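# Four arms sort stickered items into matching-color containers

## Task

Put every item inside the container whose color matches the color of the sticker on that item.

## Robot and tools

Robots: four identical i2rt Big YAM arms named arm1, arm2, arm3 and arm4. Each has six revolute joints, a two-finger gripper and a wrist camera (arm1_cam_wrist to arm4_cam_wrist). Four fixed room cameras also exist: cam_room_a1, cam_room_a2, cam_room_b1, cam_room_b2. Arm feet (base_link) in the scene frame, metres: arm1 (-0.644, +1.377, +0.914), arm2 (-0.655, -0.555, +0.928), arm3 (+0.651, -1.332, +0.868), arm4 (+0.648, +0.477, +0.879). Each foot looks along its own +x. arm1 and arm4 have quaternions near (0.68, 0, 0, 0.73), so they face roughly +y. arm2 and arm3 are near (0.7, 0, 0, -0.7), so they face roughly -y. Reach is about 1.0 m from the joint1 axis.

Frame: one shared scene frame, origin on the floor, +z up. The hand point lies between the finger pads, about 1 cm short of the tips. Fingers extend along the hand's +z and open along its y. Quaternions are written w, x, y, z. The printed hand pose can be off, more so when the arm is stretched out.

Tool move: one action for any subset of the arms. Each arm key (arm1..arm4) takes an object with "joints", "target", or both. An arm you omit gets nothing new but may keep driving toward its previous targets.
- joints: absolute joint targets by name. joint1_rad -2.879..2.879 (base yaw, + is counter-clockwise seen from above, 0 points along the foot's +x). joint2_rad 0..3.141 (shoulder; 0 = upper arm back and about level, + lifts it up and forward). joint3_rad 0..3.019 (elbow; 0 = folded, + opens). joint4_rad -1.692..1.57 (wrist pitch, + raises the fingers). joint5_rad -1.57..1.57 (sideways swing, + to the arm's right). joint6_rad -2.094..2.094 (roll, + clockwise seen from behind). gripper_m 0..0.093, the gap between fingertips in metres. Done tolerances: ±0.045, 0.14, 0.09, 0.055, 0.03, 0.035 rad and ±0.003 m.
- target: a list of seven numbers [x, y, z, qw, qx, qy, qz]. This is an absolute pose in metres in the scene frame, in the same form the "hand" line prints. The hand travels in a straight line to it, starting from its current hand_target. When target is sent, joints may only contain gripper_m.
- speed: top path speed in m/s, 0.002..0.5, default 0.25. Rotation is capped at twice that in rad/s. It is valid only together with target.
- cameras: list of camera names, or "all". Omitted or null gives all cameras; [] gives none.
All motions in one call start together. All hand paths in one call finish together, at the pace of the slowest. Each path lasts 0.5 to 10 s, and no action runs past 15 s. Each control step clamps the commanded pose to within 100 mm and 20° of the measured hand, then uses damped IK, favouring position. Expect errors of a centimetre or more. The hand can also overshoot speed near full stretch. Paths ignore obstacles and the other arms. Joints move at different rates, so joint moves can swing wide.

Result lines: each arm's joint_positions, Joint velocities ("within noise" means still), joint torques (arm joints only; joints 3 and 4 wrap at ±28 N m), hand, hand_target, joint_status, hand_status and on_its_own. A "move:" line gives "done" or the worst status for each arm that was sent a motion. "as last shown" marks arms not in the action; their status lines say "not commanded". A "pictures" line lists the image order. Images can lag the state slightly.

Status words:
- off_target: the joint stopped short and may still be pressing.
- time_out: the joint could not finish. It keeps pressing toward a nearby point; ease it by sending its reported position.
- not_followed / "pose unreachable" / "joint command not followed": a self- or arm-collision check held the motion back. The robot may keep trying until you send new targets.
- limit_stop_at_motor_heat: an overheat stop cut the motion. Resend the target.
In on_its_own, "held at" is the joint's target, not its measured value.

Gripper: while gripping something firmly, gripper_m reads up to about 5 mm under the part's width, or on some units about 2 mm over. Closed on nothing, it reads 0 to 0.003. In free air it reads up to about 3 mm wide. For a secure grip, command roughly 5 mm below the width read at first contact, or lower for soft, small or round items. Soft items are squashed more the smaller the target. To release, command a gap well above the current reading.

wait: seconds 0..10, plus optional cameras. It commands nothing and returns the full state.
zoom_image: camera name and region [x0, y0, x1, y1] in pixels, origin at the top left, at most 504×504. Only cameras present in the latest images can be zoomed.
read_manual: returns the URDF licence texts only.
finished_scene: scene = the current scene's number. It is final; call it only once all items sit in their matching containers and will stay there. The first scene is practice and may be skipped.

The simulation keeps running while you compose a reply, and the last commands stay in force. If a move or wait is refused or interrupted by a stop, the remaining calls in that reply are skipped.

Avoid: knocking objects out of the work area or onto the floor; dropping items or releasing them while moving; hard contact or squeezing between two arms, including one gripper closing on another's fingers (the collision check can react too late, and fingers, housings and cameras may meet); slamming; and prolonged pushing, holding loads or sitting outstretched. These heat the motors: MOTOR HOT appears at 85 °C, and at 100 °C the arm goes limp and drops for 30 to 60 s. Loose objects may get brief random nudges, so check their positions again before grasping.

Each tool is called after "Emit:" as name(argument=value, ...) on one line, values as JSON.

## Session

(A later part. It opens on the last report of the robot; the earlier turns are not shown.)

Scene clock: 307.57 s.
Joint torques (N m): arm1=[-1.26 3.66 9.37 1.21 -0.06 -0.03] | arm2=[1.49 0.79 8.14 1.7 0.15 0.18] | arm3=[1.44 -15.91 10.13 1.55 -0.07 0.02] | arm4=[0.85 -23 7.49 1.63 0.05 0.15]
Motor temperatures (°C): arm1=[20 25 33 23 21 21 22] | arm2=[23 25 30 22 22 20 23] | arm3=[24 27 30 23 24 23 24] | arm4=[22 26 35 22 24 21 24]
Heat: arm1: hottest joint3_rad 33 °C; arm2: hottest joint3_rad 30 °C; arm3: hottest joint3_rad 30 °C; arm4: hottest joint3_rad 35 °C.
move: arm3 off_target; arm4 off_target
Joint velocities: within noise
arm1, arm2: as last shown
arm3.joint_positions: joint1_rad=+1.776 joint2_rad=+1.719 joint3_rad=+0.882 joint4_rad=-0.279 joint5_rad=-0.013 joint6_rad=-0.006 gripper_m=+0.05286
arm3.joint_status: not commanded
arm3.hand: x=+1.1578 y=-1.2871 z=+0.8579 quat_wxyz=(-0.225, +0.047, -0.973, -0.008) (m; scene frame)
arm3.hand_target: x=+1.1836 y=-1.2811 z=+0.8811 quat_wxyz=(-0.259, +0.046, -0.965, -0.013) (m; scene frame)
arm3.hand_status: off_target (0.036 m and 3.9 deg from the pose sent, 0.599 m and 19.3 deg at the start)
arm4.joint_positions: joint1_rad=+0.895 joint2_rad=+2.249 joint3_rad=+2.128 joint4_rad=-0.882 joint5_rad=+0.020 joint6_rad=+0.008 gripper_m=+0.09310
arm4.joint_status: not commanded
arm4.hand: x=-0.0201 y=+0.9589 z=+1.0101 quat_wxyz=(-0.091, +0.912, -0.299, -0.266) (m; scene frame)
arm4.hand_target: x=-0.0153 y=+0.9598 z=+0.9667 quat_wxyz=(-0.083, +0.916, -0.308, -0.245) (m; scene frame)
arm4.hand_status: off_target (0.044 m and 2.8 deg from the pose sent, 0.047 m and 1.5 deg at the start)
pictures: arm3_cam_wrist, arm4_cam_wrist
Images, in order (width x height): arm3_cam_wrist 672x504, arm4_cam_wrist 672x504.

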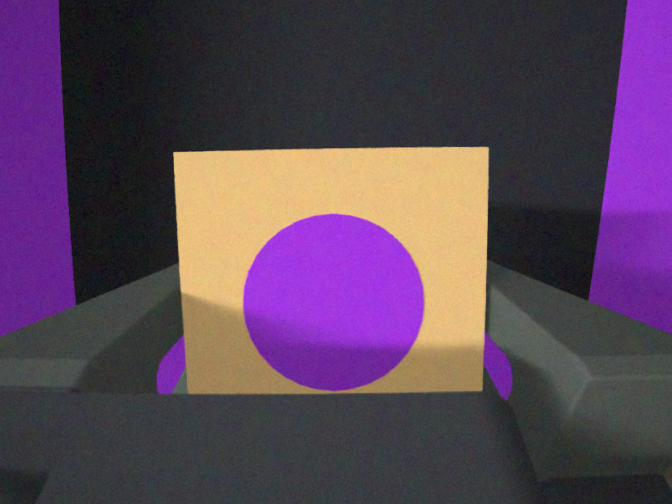

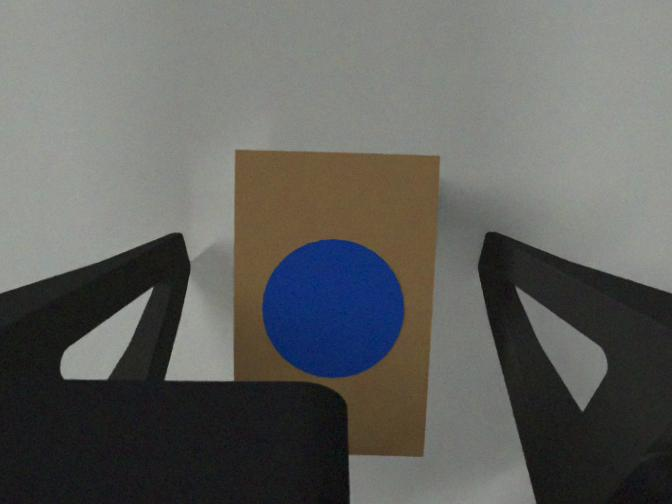

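Emit:
move(arm3={"target":[1.207,-1.276,0.775,0.2585,-0.0464,0.9648,0.0124],"speed":0.12}, arm4={"joints":{"gripper_m":0.036}}, cameras=["arm3_cam_wrist","arm4_cam_wrist"])

Scene clock: 345.40 s.
Joint torques (N m): arm1=[-1.38 3.43 9.22 1.1 -0.03 -0.06] | arm2=[1.49 0.67 8.13 1.72 0.14 0.18] | arm3=[1.96 -17.14 7.84 1.63 0.13 0.03] | arm4=[1.49 -23.65 7.38 1.1 -0.02 0.17]
Motor temperatures (°C): arm1=[20 25 33 23 21 21 22] | arm2=[23 25 30 22 22 20 23] | arm3=[24 27 31 23 24 23 25] | arm4=[22 29 34 22 24 21 25]
Heat: arm1: hottest joint3_rad 33 °C; arm2: hottest joint3_rad 30 °C; arm3: hottest joint3_rad 31 °C; arm4: hottest joint3_rad 34 °C.
move: arm3 off_target; arm4 off_target
Joint velocities: within noise
arm1: as last shown
arm2.joint_positions: joint1_rad=+0.922 joint2_rad=+0.606 joint3_rad=+1.412 joint4_rad=-1.485 joint5_rad=+0.004 joint6_rad=-0.006 gripper_m=+0.09194
arm2.joint_status: not commanded
arm2.hand: x=-0.4799 y=-0.6620 z=+1.4512 quat_wxyz=(-0.416, -0.236, -0.871, +0.115) (m; scene frame)
arm2.hand_target: x=-0.4823 y=-0.6591 z=+1.4455 quat_wxyz=(-0.409, -0.239, -0.874, +0.110) (m; scene frame)
arm2.hand_status: not commanded
arm3.joint_positions: joint1_rad=+1.777 joint2_rad=+1.988 joint3_rad=+0.926 joint4_rad=-0.034 joint5_rad=-0.013 joint6_rad=+0.003 gripper_m=+0.05287
arm3.joint_status: not commanded
arm3.hand: x=+1.1850 y=-1.2856 z=+0.7643 quat_wxyz=(-0.235, +0.043, -0.971, -0.010) (m; scene frame)
arm3.hand_target: x=+1.2061 y=-1.2758 z=+0.7758 quat_wxyz=(-0.259, +0.046, -0.965, -0.013) (m; scene frame)
arm3.hand_status: off_target (0.026 m and 2.8 deg from the pose sent, 0.097 m and 4.0 deg at the start)
arm4.joint_positions: joint1_rad=+0.884 joint2_rad=+2.248 joint3_rad=+2.125 joint4_rad=-0.868 joint5_rad=+0.022 joint6_rad=+0.008 gripper_m=+0.04430
arm4.joint_status: gripper_m off_target (ended at +0.04433, target +0.03600)
arm4.hand: x=-0.0162 y=+0.9678 z=+1.0108 quat_wxyz=(-0.095, +0.908, -0.304, -0.270) (m; scene frame)
arm4.hand_target: x=-0.0155 y=+0.9597 z=+0.9670 quat_wxyz=(-0.083, +0.915, -0.308, -0.245) (m; scene frame)
arm4.hand_status: not commanded
pictures: arm3_cam_wrist, arm4_cam_wrist
Images, in order (width x height): arm3_cam_wrist 672x504, arm4_cam_wrist 672x504.

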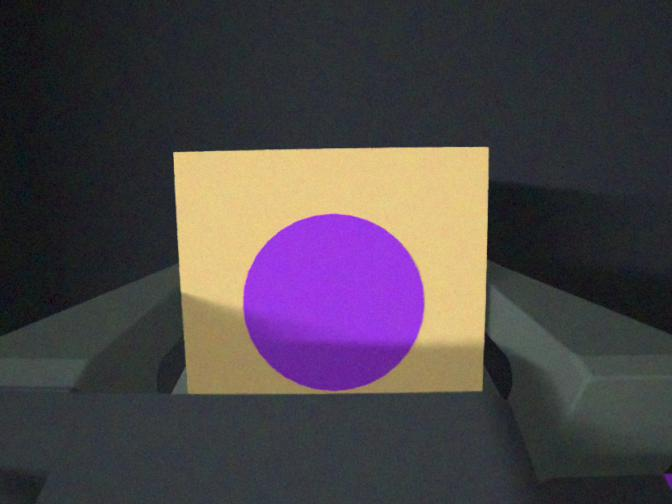

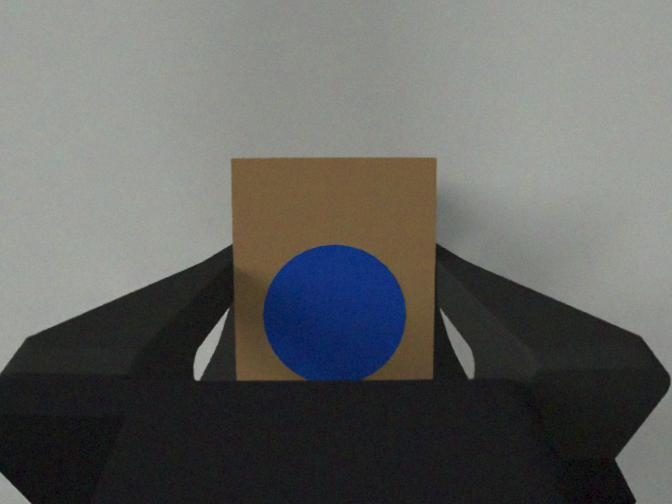

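Emit:
move(arm3={"target":[1.207,-1.276,0.753,0.2585,-0.0464,0.9648,0.0124],"speed":0.04}, arm4={"target":[0.304,0.718,1.17,-0.0826,0.9155,-0.3081,-0.2453],"speed":0.25}, cameras=["arm3_cam_wrist","arm4_cam_wrist"])

Scene clock: 351.40 s.
Joint torques (N m): arm1=[-1.32 3.6 9.28 1.18 -0.04 -0.05] | arm2=[1.44 0.79 8.16 1.7 0.14 0.18] | arm3=[2.08 -16.56 7.43 1.65 0.13 0.02] | arm4=[1.96 -7.12 9.24 0.68 0.27 0.18]
Motor temperatures (°C): arm1=[20 25 33 23 21 21 22] | arm2=[23 25 30 22 22 20 23] | arm3=[24 27 31 23 24 23 25] | arm4=[22 29 34 22 24 21 25]
Heat: arm1: hottest joint3_rad 33 °C; arm2: hottest joint3_rad 30 °C; arm3: hottest joint3_rad 31 °C; arm4: hottest joint3_rad 34 °C.
move: arm3 off_target; arm4 done
Joint velocities: within noise
arm1, arm2: as last shown
arm3.joint_positions: joint1_rad=+1.777 joint2_rad=+2.034 joint3_rad=+0.931 joint4_rad=+0.018 joint5_rad=-0.013 joint6_rad=+0.003 gripper_m=+0.05287
arm3.joint_status: not commanded
arm3.hand: x=+1.1879 y=-1.2855 z=+0.7481 quat_wxyz=(-0.240, +0.043, -0.970, -0.010) (m; scene frame)
arm3.hand_target: x=+1.2063 y=-1.2759 z=+0.7537 quat_wxyz=(-0.259, +0.046, -0.965, -0.013) (m; scene frame)
arm3.hand_status: off_target (0.022 m and 2.2 deg from the pose sent, 0.027 m and 2.8 deg at the start)
arm4.joint_positions: joint1_rad=+0.915 joint2_rad=+1.104 joint3_rad=+1.118 joint4_rad=-1.048 joint5_rad=+0.030 joint6_rad=+0.032 gripper_m=+0.04430
arm4.joint_status: not commanded
arm4.hand: x=+0.3057 y=+0.7199 z=+1.1734 quat_wxyz=(-0.086, +0.915, -0.304, -0.252) (m; scene frame)
arm4.hand_target: x=+0.3041 y=+0.7180 z=+1.1700 quat_wxyz=(-0.083, +0.915, -0.308, -0.245) (m; scene frame)
arm4.hand_status: done (0.004 m and 1.0 deg from the pose sent, 0.436 m and 3.3 deg at the start)
pictures: arm3_cam_wrist, arm4_cam_wrist
Images, in order (width x height): arm3_cam_wrist 672x504, arm4_cam_wrist 672x504.

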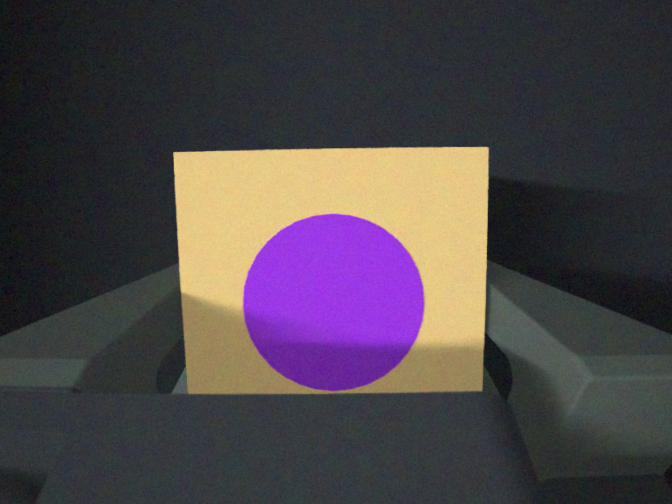

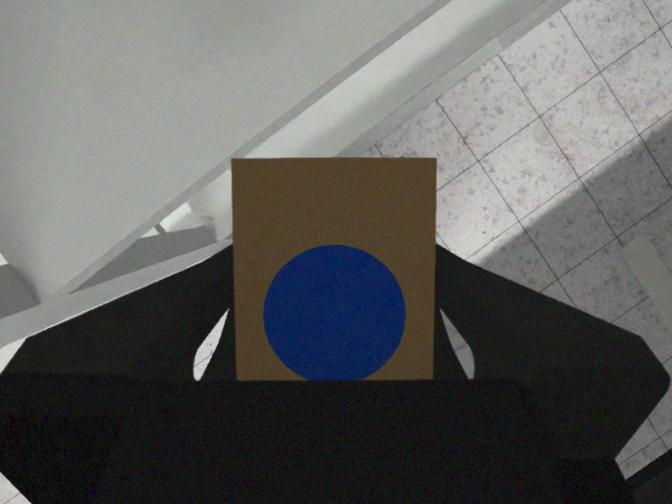

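Emit:
move(arm3={"target":[1.207,-1.276,0.737,0.2837,-0.046,0.9577,0.0136],"speed":0.04}, arm4={"joints":{"joint1_rad":-1.90,"joint2_rad":0.6,"joint3_rad":1.403,"joint4_rad":-1.5,"joint5_rad":0,"joint6_rad":0}}, cameras=["arm3_cam_wrist","arm4_cam_wrist"])

Scene clock: 360.50 s.
Joint torques (N m): arm1=[-0.91 3.78 9.37 1.21 -0.05 -0.07] | arm2=[1.61 0.79 8.16 1.72 0.15 0.17] | arm3=[2.14 -15.62 5.19 1.69 0.16 0.01] | arm4=[0.32 1.79 7.58 0.98 0.06 -0.12]
Motor temperatures (°C): arm1=[20 24 32 23 21 21 22] | arm2=[23 25 30 22 22 20 23] | arm3=[24 26 31 23 24 23 25] | arm4=[22 27 34 22 24 21 25]
Heat: arm1: hottest joint3_rad 32 °C; arm2: hottest joint3_rad 30 °C; arm3: hottest joint3_rad 31 °C; arm4: hottest joint3_rad 34 °C.
move: arm3 off_target; arm4 done
Joint velocities: within noise
arm1, arm2: as last shown
arm3.joint_positions: joint1_rad=+1.778 joint2_rad=+2.070 joint3_rad=+0.931 joint4_rad=+0.144 joint5_rad=-0.012 joint6_rad=+0.005 gripper_m=+0.05287
arm3.joint_status: not commanded
arm3.hand: x=+1.2055 y=-1.2839 z=+0.7448 quat_wxyz=(-0.284, +0.042, -0.958, -0.012) (m; scene frame)
arm3.hand_target: x=+1.2069 y=-1.2761 z=+0.7373 quat_wxyz=(-0.284, +0.046, -0.958, -0.014) (m; scene frame)
arm3.hand_status: off_target (0.011 m and 0.5 deg from the pose sent, 0.024 m and 5.2 deg at the start)
arm4.joint_positions: joint1_rad=-1.896 joint2_rad=+0.605 joint3_rad=+1.395 joint4_rad=-1.492 joint5_rad=+0.001 joint6_rad=+0.013 gripper_m=+0.04434
arm4.joint_status: all done
arm4.hand: x=+0.8484 y=+0.4237 z=+1.3924 quat_wxyz=(-0.415, -0.127, -0.899, +0.056) (m; scene frame)
arm4.hand_target: x=+0.8442 y=+0.4244 z=+1.3958 quat_wxyz=(-0.417, -0.122, -0.899, +0.059) (m; scene frame)
arm4.hand_status: not commanded
pictures: arm3_cam_wrist, arm4_cam_wrist
Images, in order (width x height): arm3_cam_wrist 672x504, arm4_cam_wrist 672x504.

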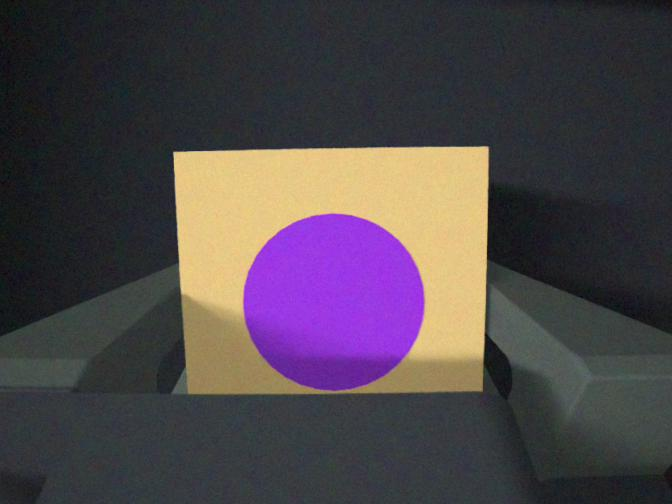

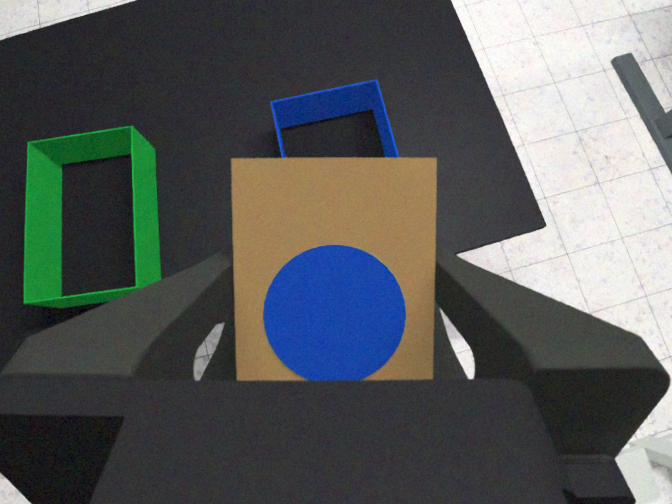

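Emit:
move(arm3={"target":[1.203,-1.276,0.727,0.2669,-0.0463,0.9624,0.0128],"speed":0.04}, arm4={"target":[1.145,0.342,0.88,0.2789,0.1311,0.9506,-0.0385],"speed":0.3}, cameras=["arm3_cam_wrist","arm4_cam_wrist"])

Scene clock: 368.07 s.
Joint torques (N m): arm1=[-0.85 3.6 9.33 1.13 -0.06 0] | arm2=[1.38 0.91 8.13 1.7 0.15 0.18] | arm3=[1.96 -14.45 6.11 0.5 0.17 -0.01] | arm4=[1.38 -14.21 8.57 1.48 0.11 0.02]
Motor temperatures (°C): arm1=[20 24 32 23 21 21 22] | arm2=[23 25 30 22 22 20 23] | arm3=[24 26 30 23 24 23 25] | arm4=[22 27 34 22 24 21 26]
Heat: arm1: hottest joint3_rad 32 °C; arm2: hottest joint3_rad 30 °C; arm3: hottest joint3_rad 30 °C; arm4: hottest joint3_rad 34 °C.
move: arm3 off_target; arm4 off_target
Joint velocities: within noise
arm1, arm2: as last shown
arm3.joint_positions: joint1_rad=+1.778 joint2_rad=+2.072 joint3_rad=+0.931 joint4_rad=+0.143 joint5_rad=-0.012 joint6_rad=+0.007 gripper_m=+0.05287
arm3.joint_status: not commanded
arm3.hand: x=+1.2049 y=-1.2836 z=+0.7438 quat_wxyz=(-0.283, +0.042, -0.958, -0.012) (m; scene frame)
arm3.hand_target: x=+1.2024 y=-1.2761 z=+0.7275 quat_wxyz=(-0.267, +0.046, -0.962, -0.013) (m; scene frame)
arm3.hand_status: off_target (0.019 m and 1.9 deg from the pose sent, 0.019 m and 2.0 deg at the start)
arm4.joint_positions: joint1_rad=-1.896 joint2_rad=+1.683 joint3_rad=+0.783 joint4_rad=-0.154 joint5_rad=+0.001 joint6_rad=+0.013 gripper_m=+0.04434
arm4.joint_status: not commanded
arm4.hand: x=+1.1208 y=+0.3461 z=+0.8635 quat_wxyz=(-0.251, -0.136, -0.958, +0.035) (m; scene frame)
arm4.hand_target: x=+1.1440 y=+0.3423 z=+0.8810 quat_wxyz=(-0.279, -0.131, -0.950, +0.039) (m; scene frame)
arm4.hand_status: off_target (0.030 m and 3.3 deg from the pose sent, 0.598 m and 16.8 deg at the start)
pictures: arm3_cam_wrist, arm4_cam_wrist
Images, in order (width x height): arm3_cam_wrist 672x504, arm4_cam_wrist 672x504.

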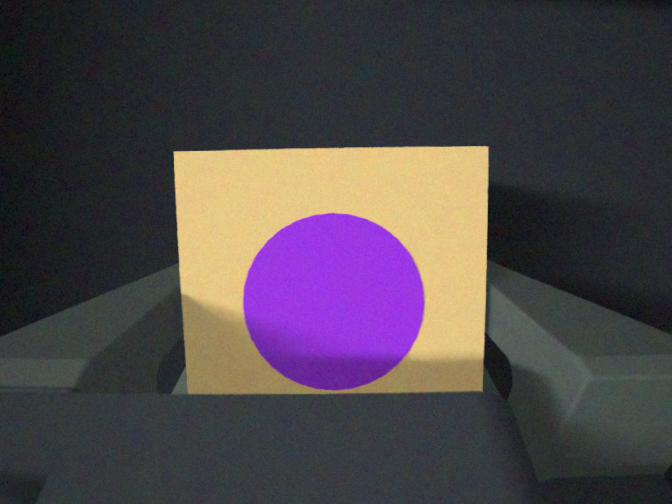

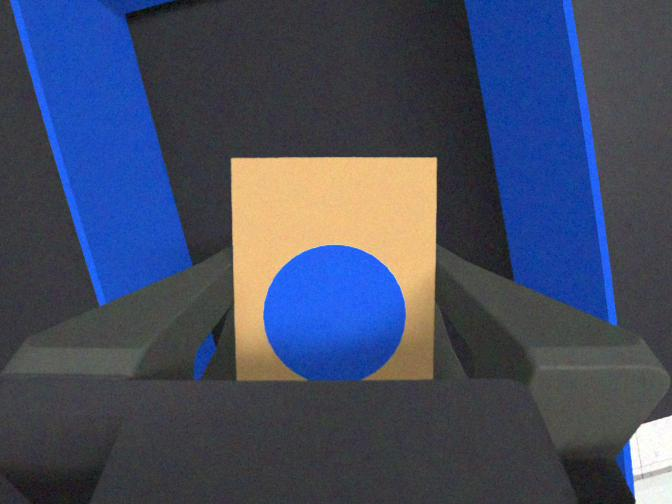

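Emit:
move(arm3={"joints":{"gripper_m":0.09}}, arm4={"target":[1.165,0.337,0.775,0.2979,0.1303,0.9447,-0.0411],"speed":0.15}, cameras=["arm3_cam_wrist","arm4_cam_wrist"])

Scene clock: 373.47 s.
Joint torques (N m): arm1=[-1.2 3.72 9.46 1.24 -0.06 -0.04] | arm2=[1.49 0.73 8.14 1.68 0.15 0.17] | arm3=[2.08 -14.8 5.87 0.54 -0.01 -0.05] | arm4=[1.49 -15.27 6.02 1.57 0.16 0.05]
Motor temperatures (°C): arm1=[20 24 32 23 21 21 22] | arm2=[23 25 30 22 22 20 23] | arm3=[24 26 30 23 24 23 25] | arm4=[22 26 33 22 24 21 26]
Heat: arm1: hottest joint3_rad 32 °C; arm2: hottest joint3_rad 30 °C; arm3: hottest joint3_rad 30 °C; arm4: hottest joint3_rad 33 °C.
move: arm3 done; arm4 off_target
Joint velocities: within noise
arm1.joint_positions: joint1_rad=-2.260 joint2_rad=+0.607 joint3_rad=+1.398 joint4_rad=-1.489 joint5_rad=-0.008 joint6_rad=+0.005 gripper_m=+0.08996
arm1.joint_status: not commanded
arm1.hand: x=-0.4672 y=+1.2567 z=+1.4267 quat_wxyz=(-0.397, -0.277, -0.866, +0.125) (m; scene frame)
arm1.hand_target: x=-0.4704 y=+1.2605 z=+1.4284 quat_wxyz=(-0.397, -0.271, -0.868, +0.126) (m; scene frame)
arm1.hand_status: not commanded
arm2: as last shown
arm3.joint_positions: joint1_rad=+1.778 joint2_rad=+2.075 joint3_rad=+0.934 joint4_rad=+0.142 joint5_rad=-0.007 joint6_rad=+0.012 gripper_m=+0.08996
arm3.joint_status: all done
arm3.hand: x=+1.2056 y=-1.2843 z=+0.7428 quat_wxyz=(-0.282, +0.039, -0.959, -0.011) (m; scene frame)
arm3.hand_target: x=+1.2023 y=-1.2761 z=+0.7275 quat_wxyz=(-0.267, +0.046, -0.962, -0.013) (m; scene frame)
arm3.hand_status: not commanded
arm4.joint_positions: joint1_rad=-1.896 joint2_rad=+1.982 joint3_rad=+0.810 joint4_rad=+0.178 joint5_rad=+0.001 joint6_rad=+0.013 gripper_m=+0.04434
arm4.joint_status: not commanded
arm4.hand: x=+1.1464 y=+0.3386 z=+0.7695 quat_wxyz=(-0.280, -0.135, -0.950, +0.039) (m; scene frame)
arm4.hand_target: x=+1.1643 y=+0.3372 z=+0.7754 quat_wxyz=(-0.298, -0.130, -0.945, +0.041) (m; scene frame)
arm4.hand_status: off_target (0.019 m and 2.2 deg from the pose sent, 0.099 m and 5.6 deg at the start)
pictures: arm3_cam_wrist, arm4_cam_wrist
Images, in order (width x height): arm3_cam_wrist 672x504, arm4_cam_wrist 672x504.

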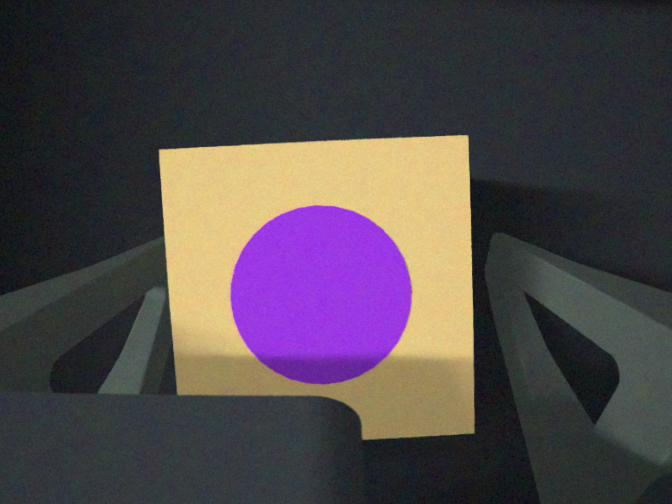

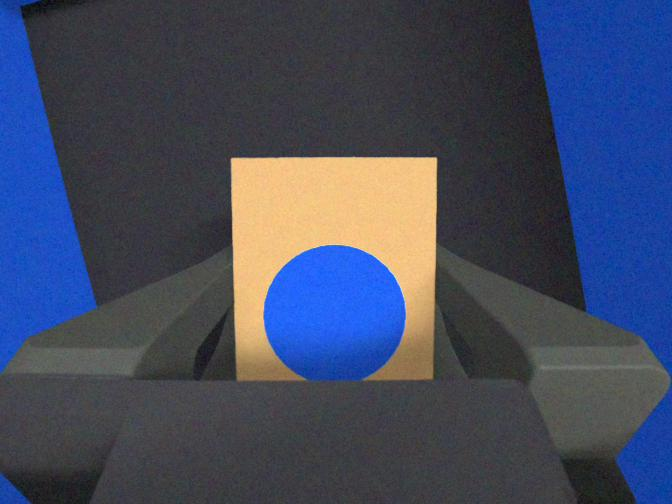

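Emit:
move(arm3={"target":[1.2,-1.271,0.95,0.2669,-0.0463,0.9624,0.0128],"speed":0.15}, arm4={"target":[1.165,0.337,0.739,0.2979,0.1303,0.9447,-0.0411],"speed":0.05}, cameras=["arm3_cam_wrist","arm4_cam_wrist"])

Scene clock: 380.80 s.
Joint torques (N m): arm1=[-1.44 3.25 9.42 1.11 -0.02 -0.08] | arm2=[1.44 0.73 8.14 1.69 0.15 0.19] | arm3=[2.26 -15.56 10.99 0.69 0.06 -0.03] | arm4=[1.32 -14.97 5.27 1.65 0.18 0.05]
Motor temperatures (°C): arm1=[20 24 32 23 21 21 22] | arm2=[23 25 30 22 22 20 23] | arm3=[24 26 29 23 24 23 24] | arm4=[22 26 33 22 24 21 26]
Heat: arm1: hottest joint3_rad 32 °C; arm2: hottest joint3_rad 30 °C; arm3: hottest joint3_rad 29 °C; arm4: hottest joint3_rad 33 °C.
move: arm3 off_target; arm4 off_target
Joint velocities: within noise
arm1, arm2: as last shown
arm3.joint_positions: joint1_rad=+1.784 joint2_rad=+1.619 joint3_rad=+0.988 joint4_rad=-0.433 joint5_rad=-0.007 joint6_rad=+0.014 gripper_m=+0.08996
arm3.joint_status: not commanded
arm3.hand: x=+1.1844 y=-1.2806 z=+0.9329 quat_wxyz=(-0.251, +0.041, -0.967, -0.010) (m; scene frame)
arm3.hand_target: x=+1.1992 y=-1.2710 z=+0.9502 quat_wxyz=(-0.267, +0.046, -0.963, -0.013) (m; scene frame)
arm3.hand_status: off_target (0.025 m and 2.1 deg from the pose sent, 0.208 m and 2.0 deg at the start)
arm4.joint_positions: joint1_rad=-1.896 joint2_rad=+2.074 joint3_rad=+0.827 joint4_rad=+0.265 joint5_rad=+0.001 joint6_rad=+0.013 gripper_m=+0.04434
arm4.joint_status: not commanded
arm4.hand: x=+1.1504 y=+0.3373 z=+0.7401 quat_wxyz=(-0.286, -0.134, -0.948, +0.040) (m; scene frame)
arm4.hand_target: x=+1.1645 y=+0.3371 z=+0.7393 quat_wxyz=(-0.298, -0.130, -0.945, +0.041) (m; scene frame)
arm4.hand_status: off_target (0.015 m and 1.5 deg from the pose sent, 0.036 m and 2.2 deg at the start)
pictures: arm3_cam_wrist, arm4_cam_wrist
Images, in order (width x height): arm3_cam_wrist 672x504, arm4_cam_wrist 672x504.

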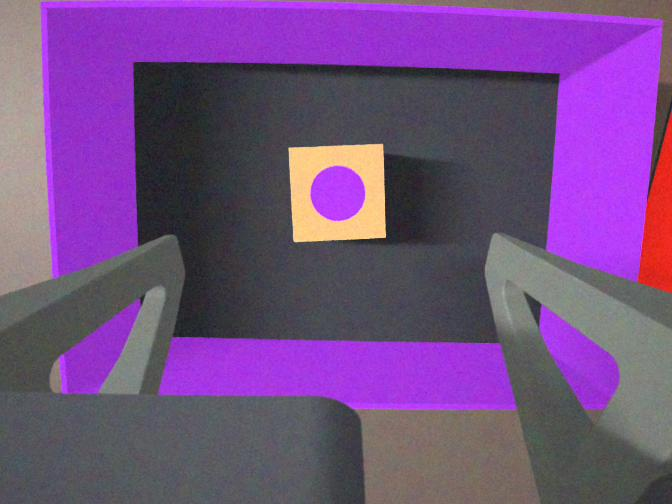

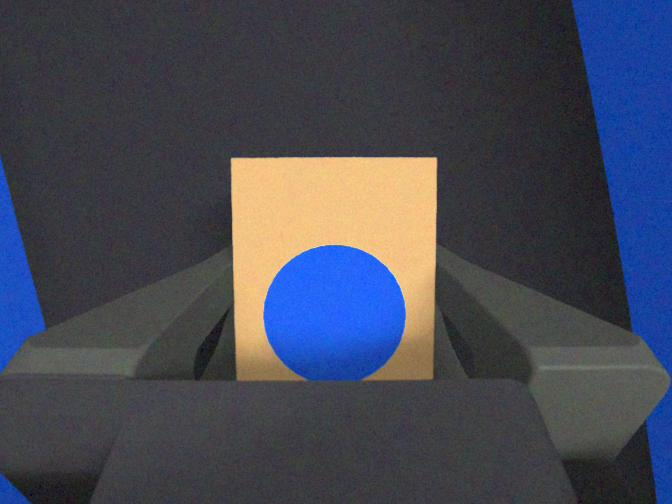

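Emit:
move(arm4={"target":[1.163,0.337,0.724,0.2979,0.1303,0.9447,-0.0411],"speed":0.04}, cameras=["arm4_cam_wrist"])

Scene clock: 383.50 s.
Joint torques (N m): arm1=[-1.03 3.43 9.43 1.28 -0.04 -0.06] | arm2=[1.44 0.79 8.14 1.66 0.15 0.18] | arm3=[2.2 -15.21 11.02 0.68 0.08 -0.02] | arm4=[1.49 -13.16 4.66 1.4 0.15 0.05]
Motor temperatures (°C): arm1=[20 24 32 23 21 21 22] | arm2=[23 25 30 22 22 20 23] | arm3=[24 26 30 23 24 23 24] | arm4=[22 26 32 22 24 21 26]
Heat: arm1: hottest joint3_rad 32 °C; arm2: hottest joint3_rad 30 °C; arm3: hottest joint3_rad 30 °C; arm4: hottest joint3_rad 32 °C.
move: arm4 off_target
Joint velocities: within noise
arm1, arm2, arm3: as last shown
arm4.joint_positions: joint1_rad=-1.896 joint2_rad=+2.095 joint3_rad=+0.838 joint4_rad=+0.309 joint5_rad=+0.001 joint6_rad=+0.013 gripper_m=+0.04434
arm4.joint_status: not commanded
arm4.hand: x=+1.1594 y=+0.3351 z=+0.7383 quat_wxyz=(-0.302, -0.133, -0.943, +0.042) (m; scene frame)
arm4.hand_target: x=+1.1623 y=+0.3373 z=+0.7243 quat_wxyz=(-0.298, -0.130, -0.945, +0.041) (m; scene frame)
arm4.hand_status: off_target (0.015 m and 0.6 deg from the pose sent, 0.020 m and 1.5 deg at the start)
pictures: arm4_cam_wrist
Images, in order (width x height): arm4_cam_wrist 672x504.

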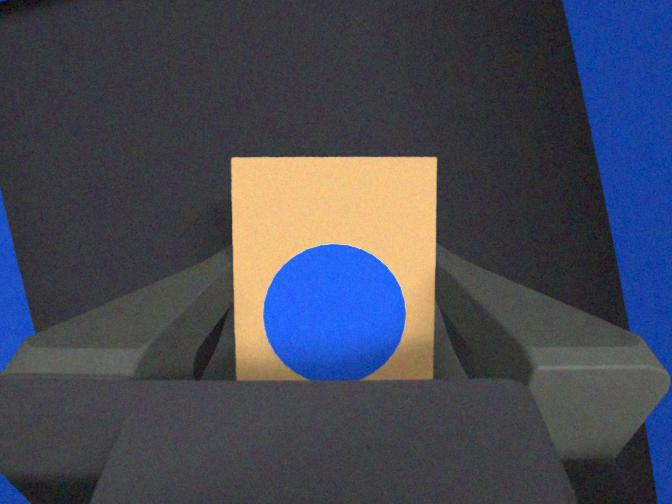

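Contact (z stalled). Release, then lift.

Emit:
move(arm4={"joints":{"gripper_m":0.09}}, cameras=[])

Emit:
move(arm4={"target":[1.15,0.337,0.92,0.2979,0.1303,0.9447,-0.0411],"speed":0.15}, cameras=["arm4_cam_wrist","arm3_cam_wrist"])

Scene clock: 388.03 s.
Joint torques (N m): arm1=[-1.2 3.43 9.31 1.16 -0.03 -0.02] | arm2=[1.61 0.73 8.13 1.7 0.15 0.18] | arm3=[2.14 -15.27 10.96 0.66 0.06 -0.02] | arm4=[1.14 -13.8 4.44 1.29 0.16 0]
Motor temperatures (°C): arm1=[20 24 32 23 21 21 22] | arm2=[23 25 30 22 22 20 23] | arm3=[24 26 30 23 24 23 24] | arm4=[22 26 32 22 24 21 26]
Heat: arm1: hottest joint3_rad 32 °C; arm2: hottest joint3_rad 30 °C; arm3: hottest joint3_rad 30 °C; arm4: hottest joint3_rad 32 °C.
move: arm4 done
Joint velocities: within noise
arm1, arm2, arm3: as last shown
arm4.joint_positions: joint1_rad=-1.893 joint2_rad=+2.099 joint3_rad=+0.841 joint4_rad=+0.313 joint5_rad=+0.001 joint6_rad=+0.013 gripper_m=+0.08991
arm4.joint_status: all done
arm4.hand: x=+1.1613 y=+0.3364 z=+0.7376 quat_wxyz=(-0.303, -0.132, -0.943, +0.041) (m; scene frame)
arm4.hand_target: x=+1.1623 y=+0.3371 z=+0.7244 quat_wxyz=(-0.298, -0.130, -0.945, +0.041) (m; scene frame)
arm4.hand_status: not commanded
pictures: none
No camera images: "cameras" was empty.

Scene clock: 390.00 s.
Joint torques (N m): arm1=[-1.26 4.07 9.21 1.24 -0.05 -0.08] | arm2=[1.49 0.79 8.14 1.68 0.16 0.17] | arm3=[2.08 -15.38 10.99 0.68 0.07 -0.03] | arm4=[0.15 -14.15 8.53 0.55 -0.04 -0.07]
Motor temperatures (°C): arm1=[20 24 32 23 21 21 22] | arm2=[23 25 30 22 22 20 23] | arm3=[24 26 30 23 24 23 24] | arm4=[22 26 32 22 24 21 26]
Heat: arm1: hottest joint3_rad 32 °C; arm2: hottest joint3_rad 30 °C; arm3: hottest joint3_rad 30 °C; arm4: hottest joint3_rad 32 °C.
move: arm4 off_target
Joint velocities: within noise
arm1, arm3: as last shown
arm2.joint_positions: joint1_rad=+0.922 joint2_rad=+0.606 joint3_rad=+1.412 joint4_rad=-1.485 joint5_rad=+0.004 joint6_rad=-0.006 gripper_m=+0.09194
arm2.joint_status: not commanded
arm2.hand: x=-0.4799 y=-0.6620 z=+1.4512 quat_wxyz=(-0.416, -0.236, -0.871, +0.115) (m; scene frame)
arm2.hand_target: x=-0.4823 y=-0.6591 z=+1.4455 quat_wxyz=(-0.409, -0.239, -0.874, +0.110) (m; scene frame)
arm2.hand_status: not commanded
arm4.joint_positions: joint1_rad=-1.893 joint2_rad=+1.608 joint3_rad=+0.817 joint4_rad=-0.186 joint5_rad=+0.001 joint6_rad=+0.013 gripper_m=+0.08991
arm4.joint_status: not commanded
arm4.hand: x=+1.1398 y=+0.3430 z=+0.9082 quat_wxyz=(-0.288, -0.133, -0.948, +0.039) (m; scene frame)
arm4.hand_target: x=+1.1496 y=+0.3370 z=+0.9201 quat_wxyz=(-0.298, -0.131, -0.945, +0.041) (m; scene frame)
arm4.hand_status: off_target (0.017 m and 1.2 deg from the pose sent, 0.183 m and 0.7 deg at the start)
pictures: arm3_cam_wrist, arm4_cam_wrist
Images, in order (width x height): arm3_cam_wrist 672x504, arm4_cam_wrist 672x504.

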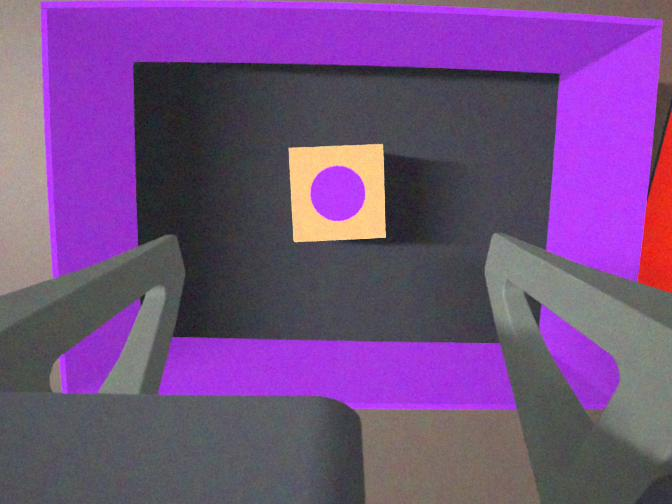

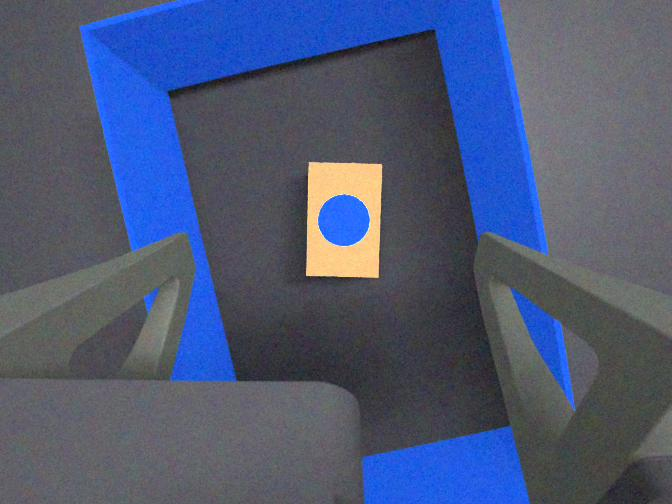

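Both items are packed.

Emit:
finished_scene(scene=2)

The scene is finished: the task was done.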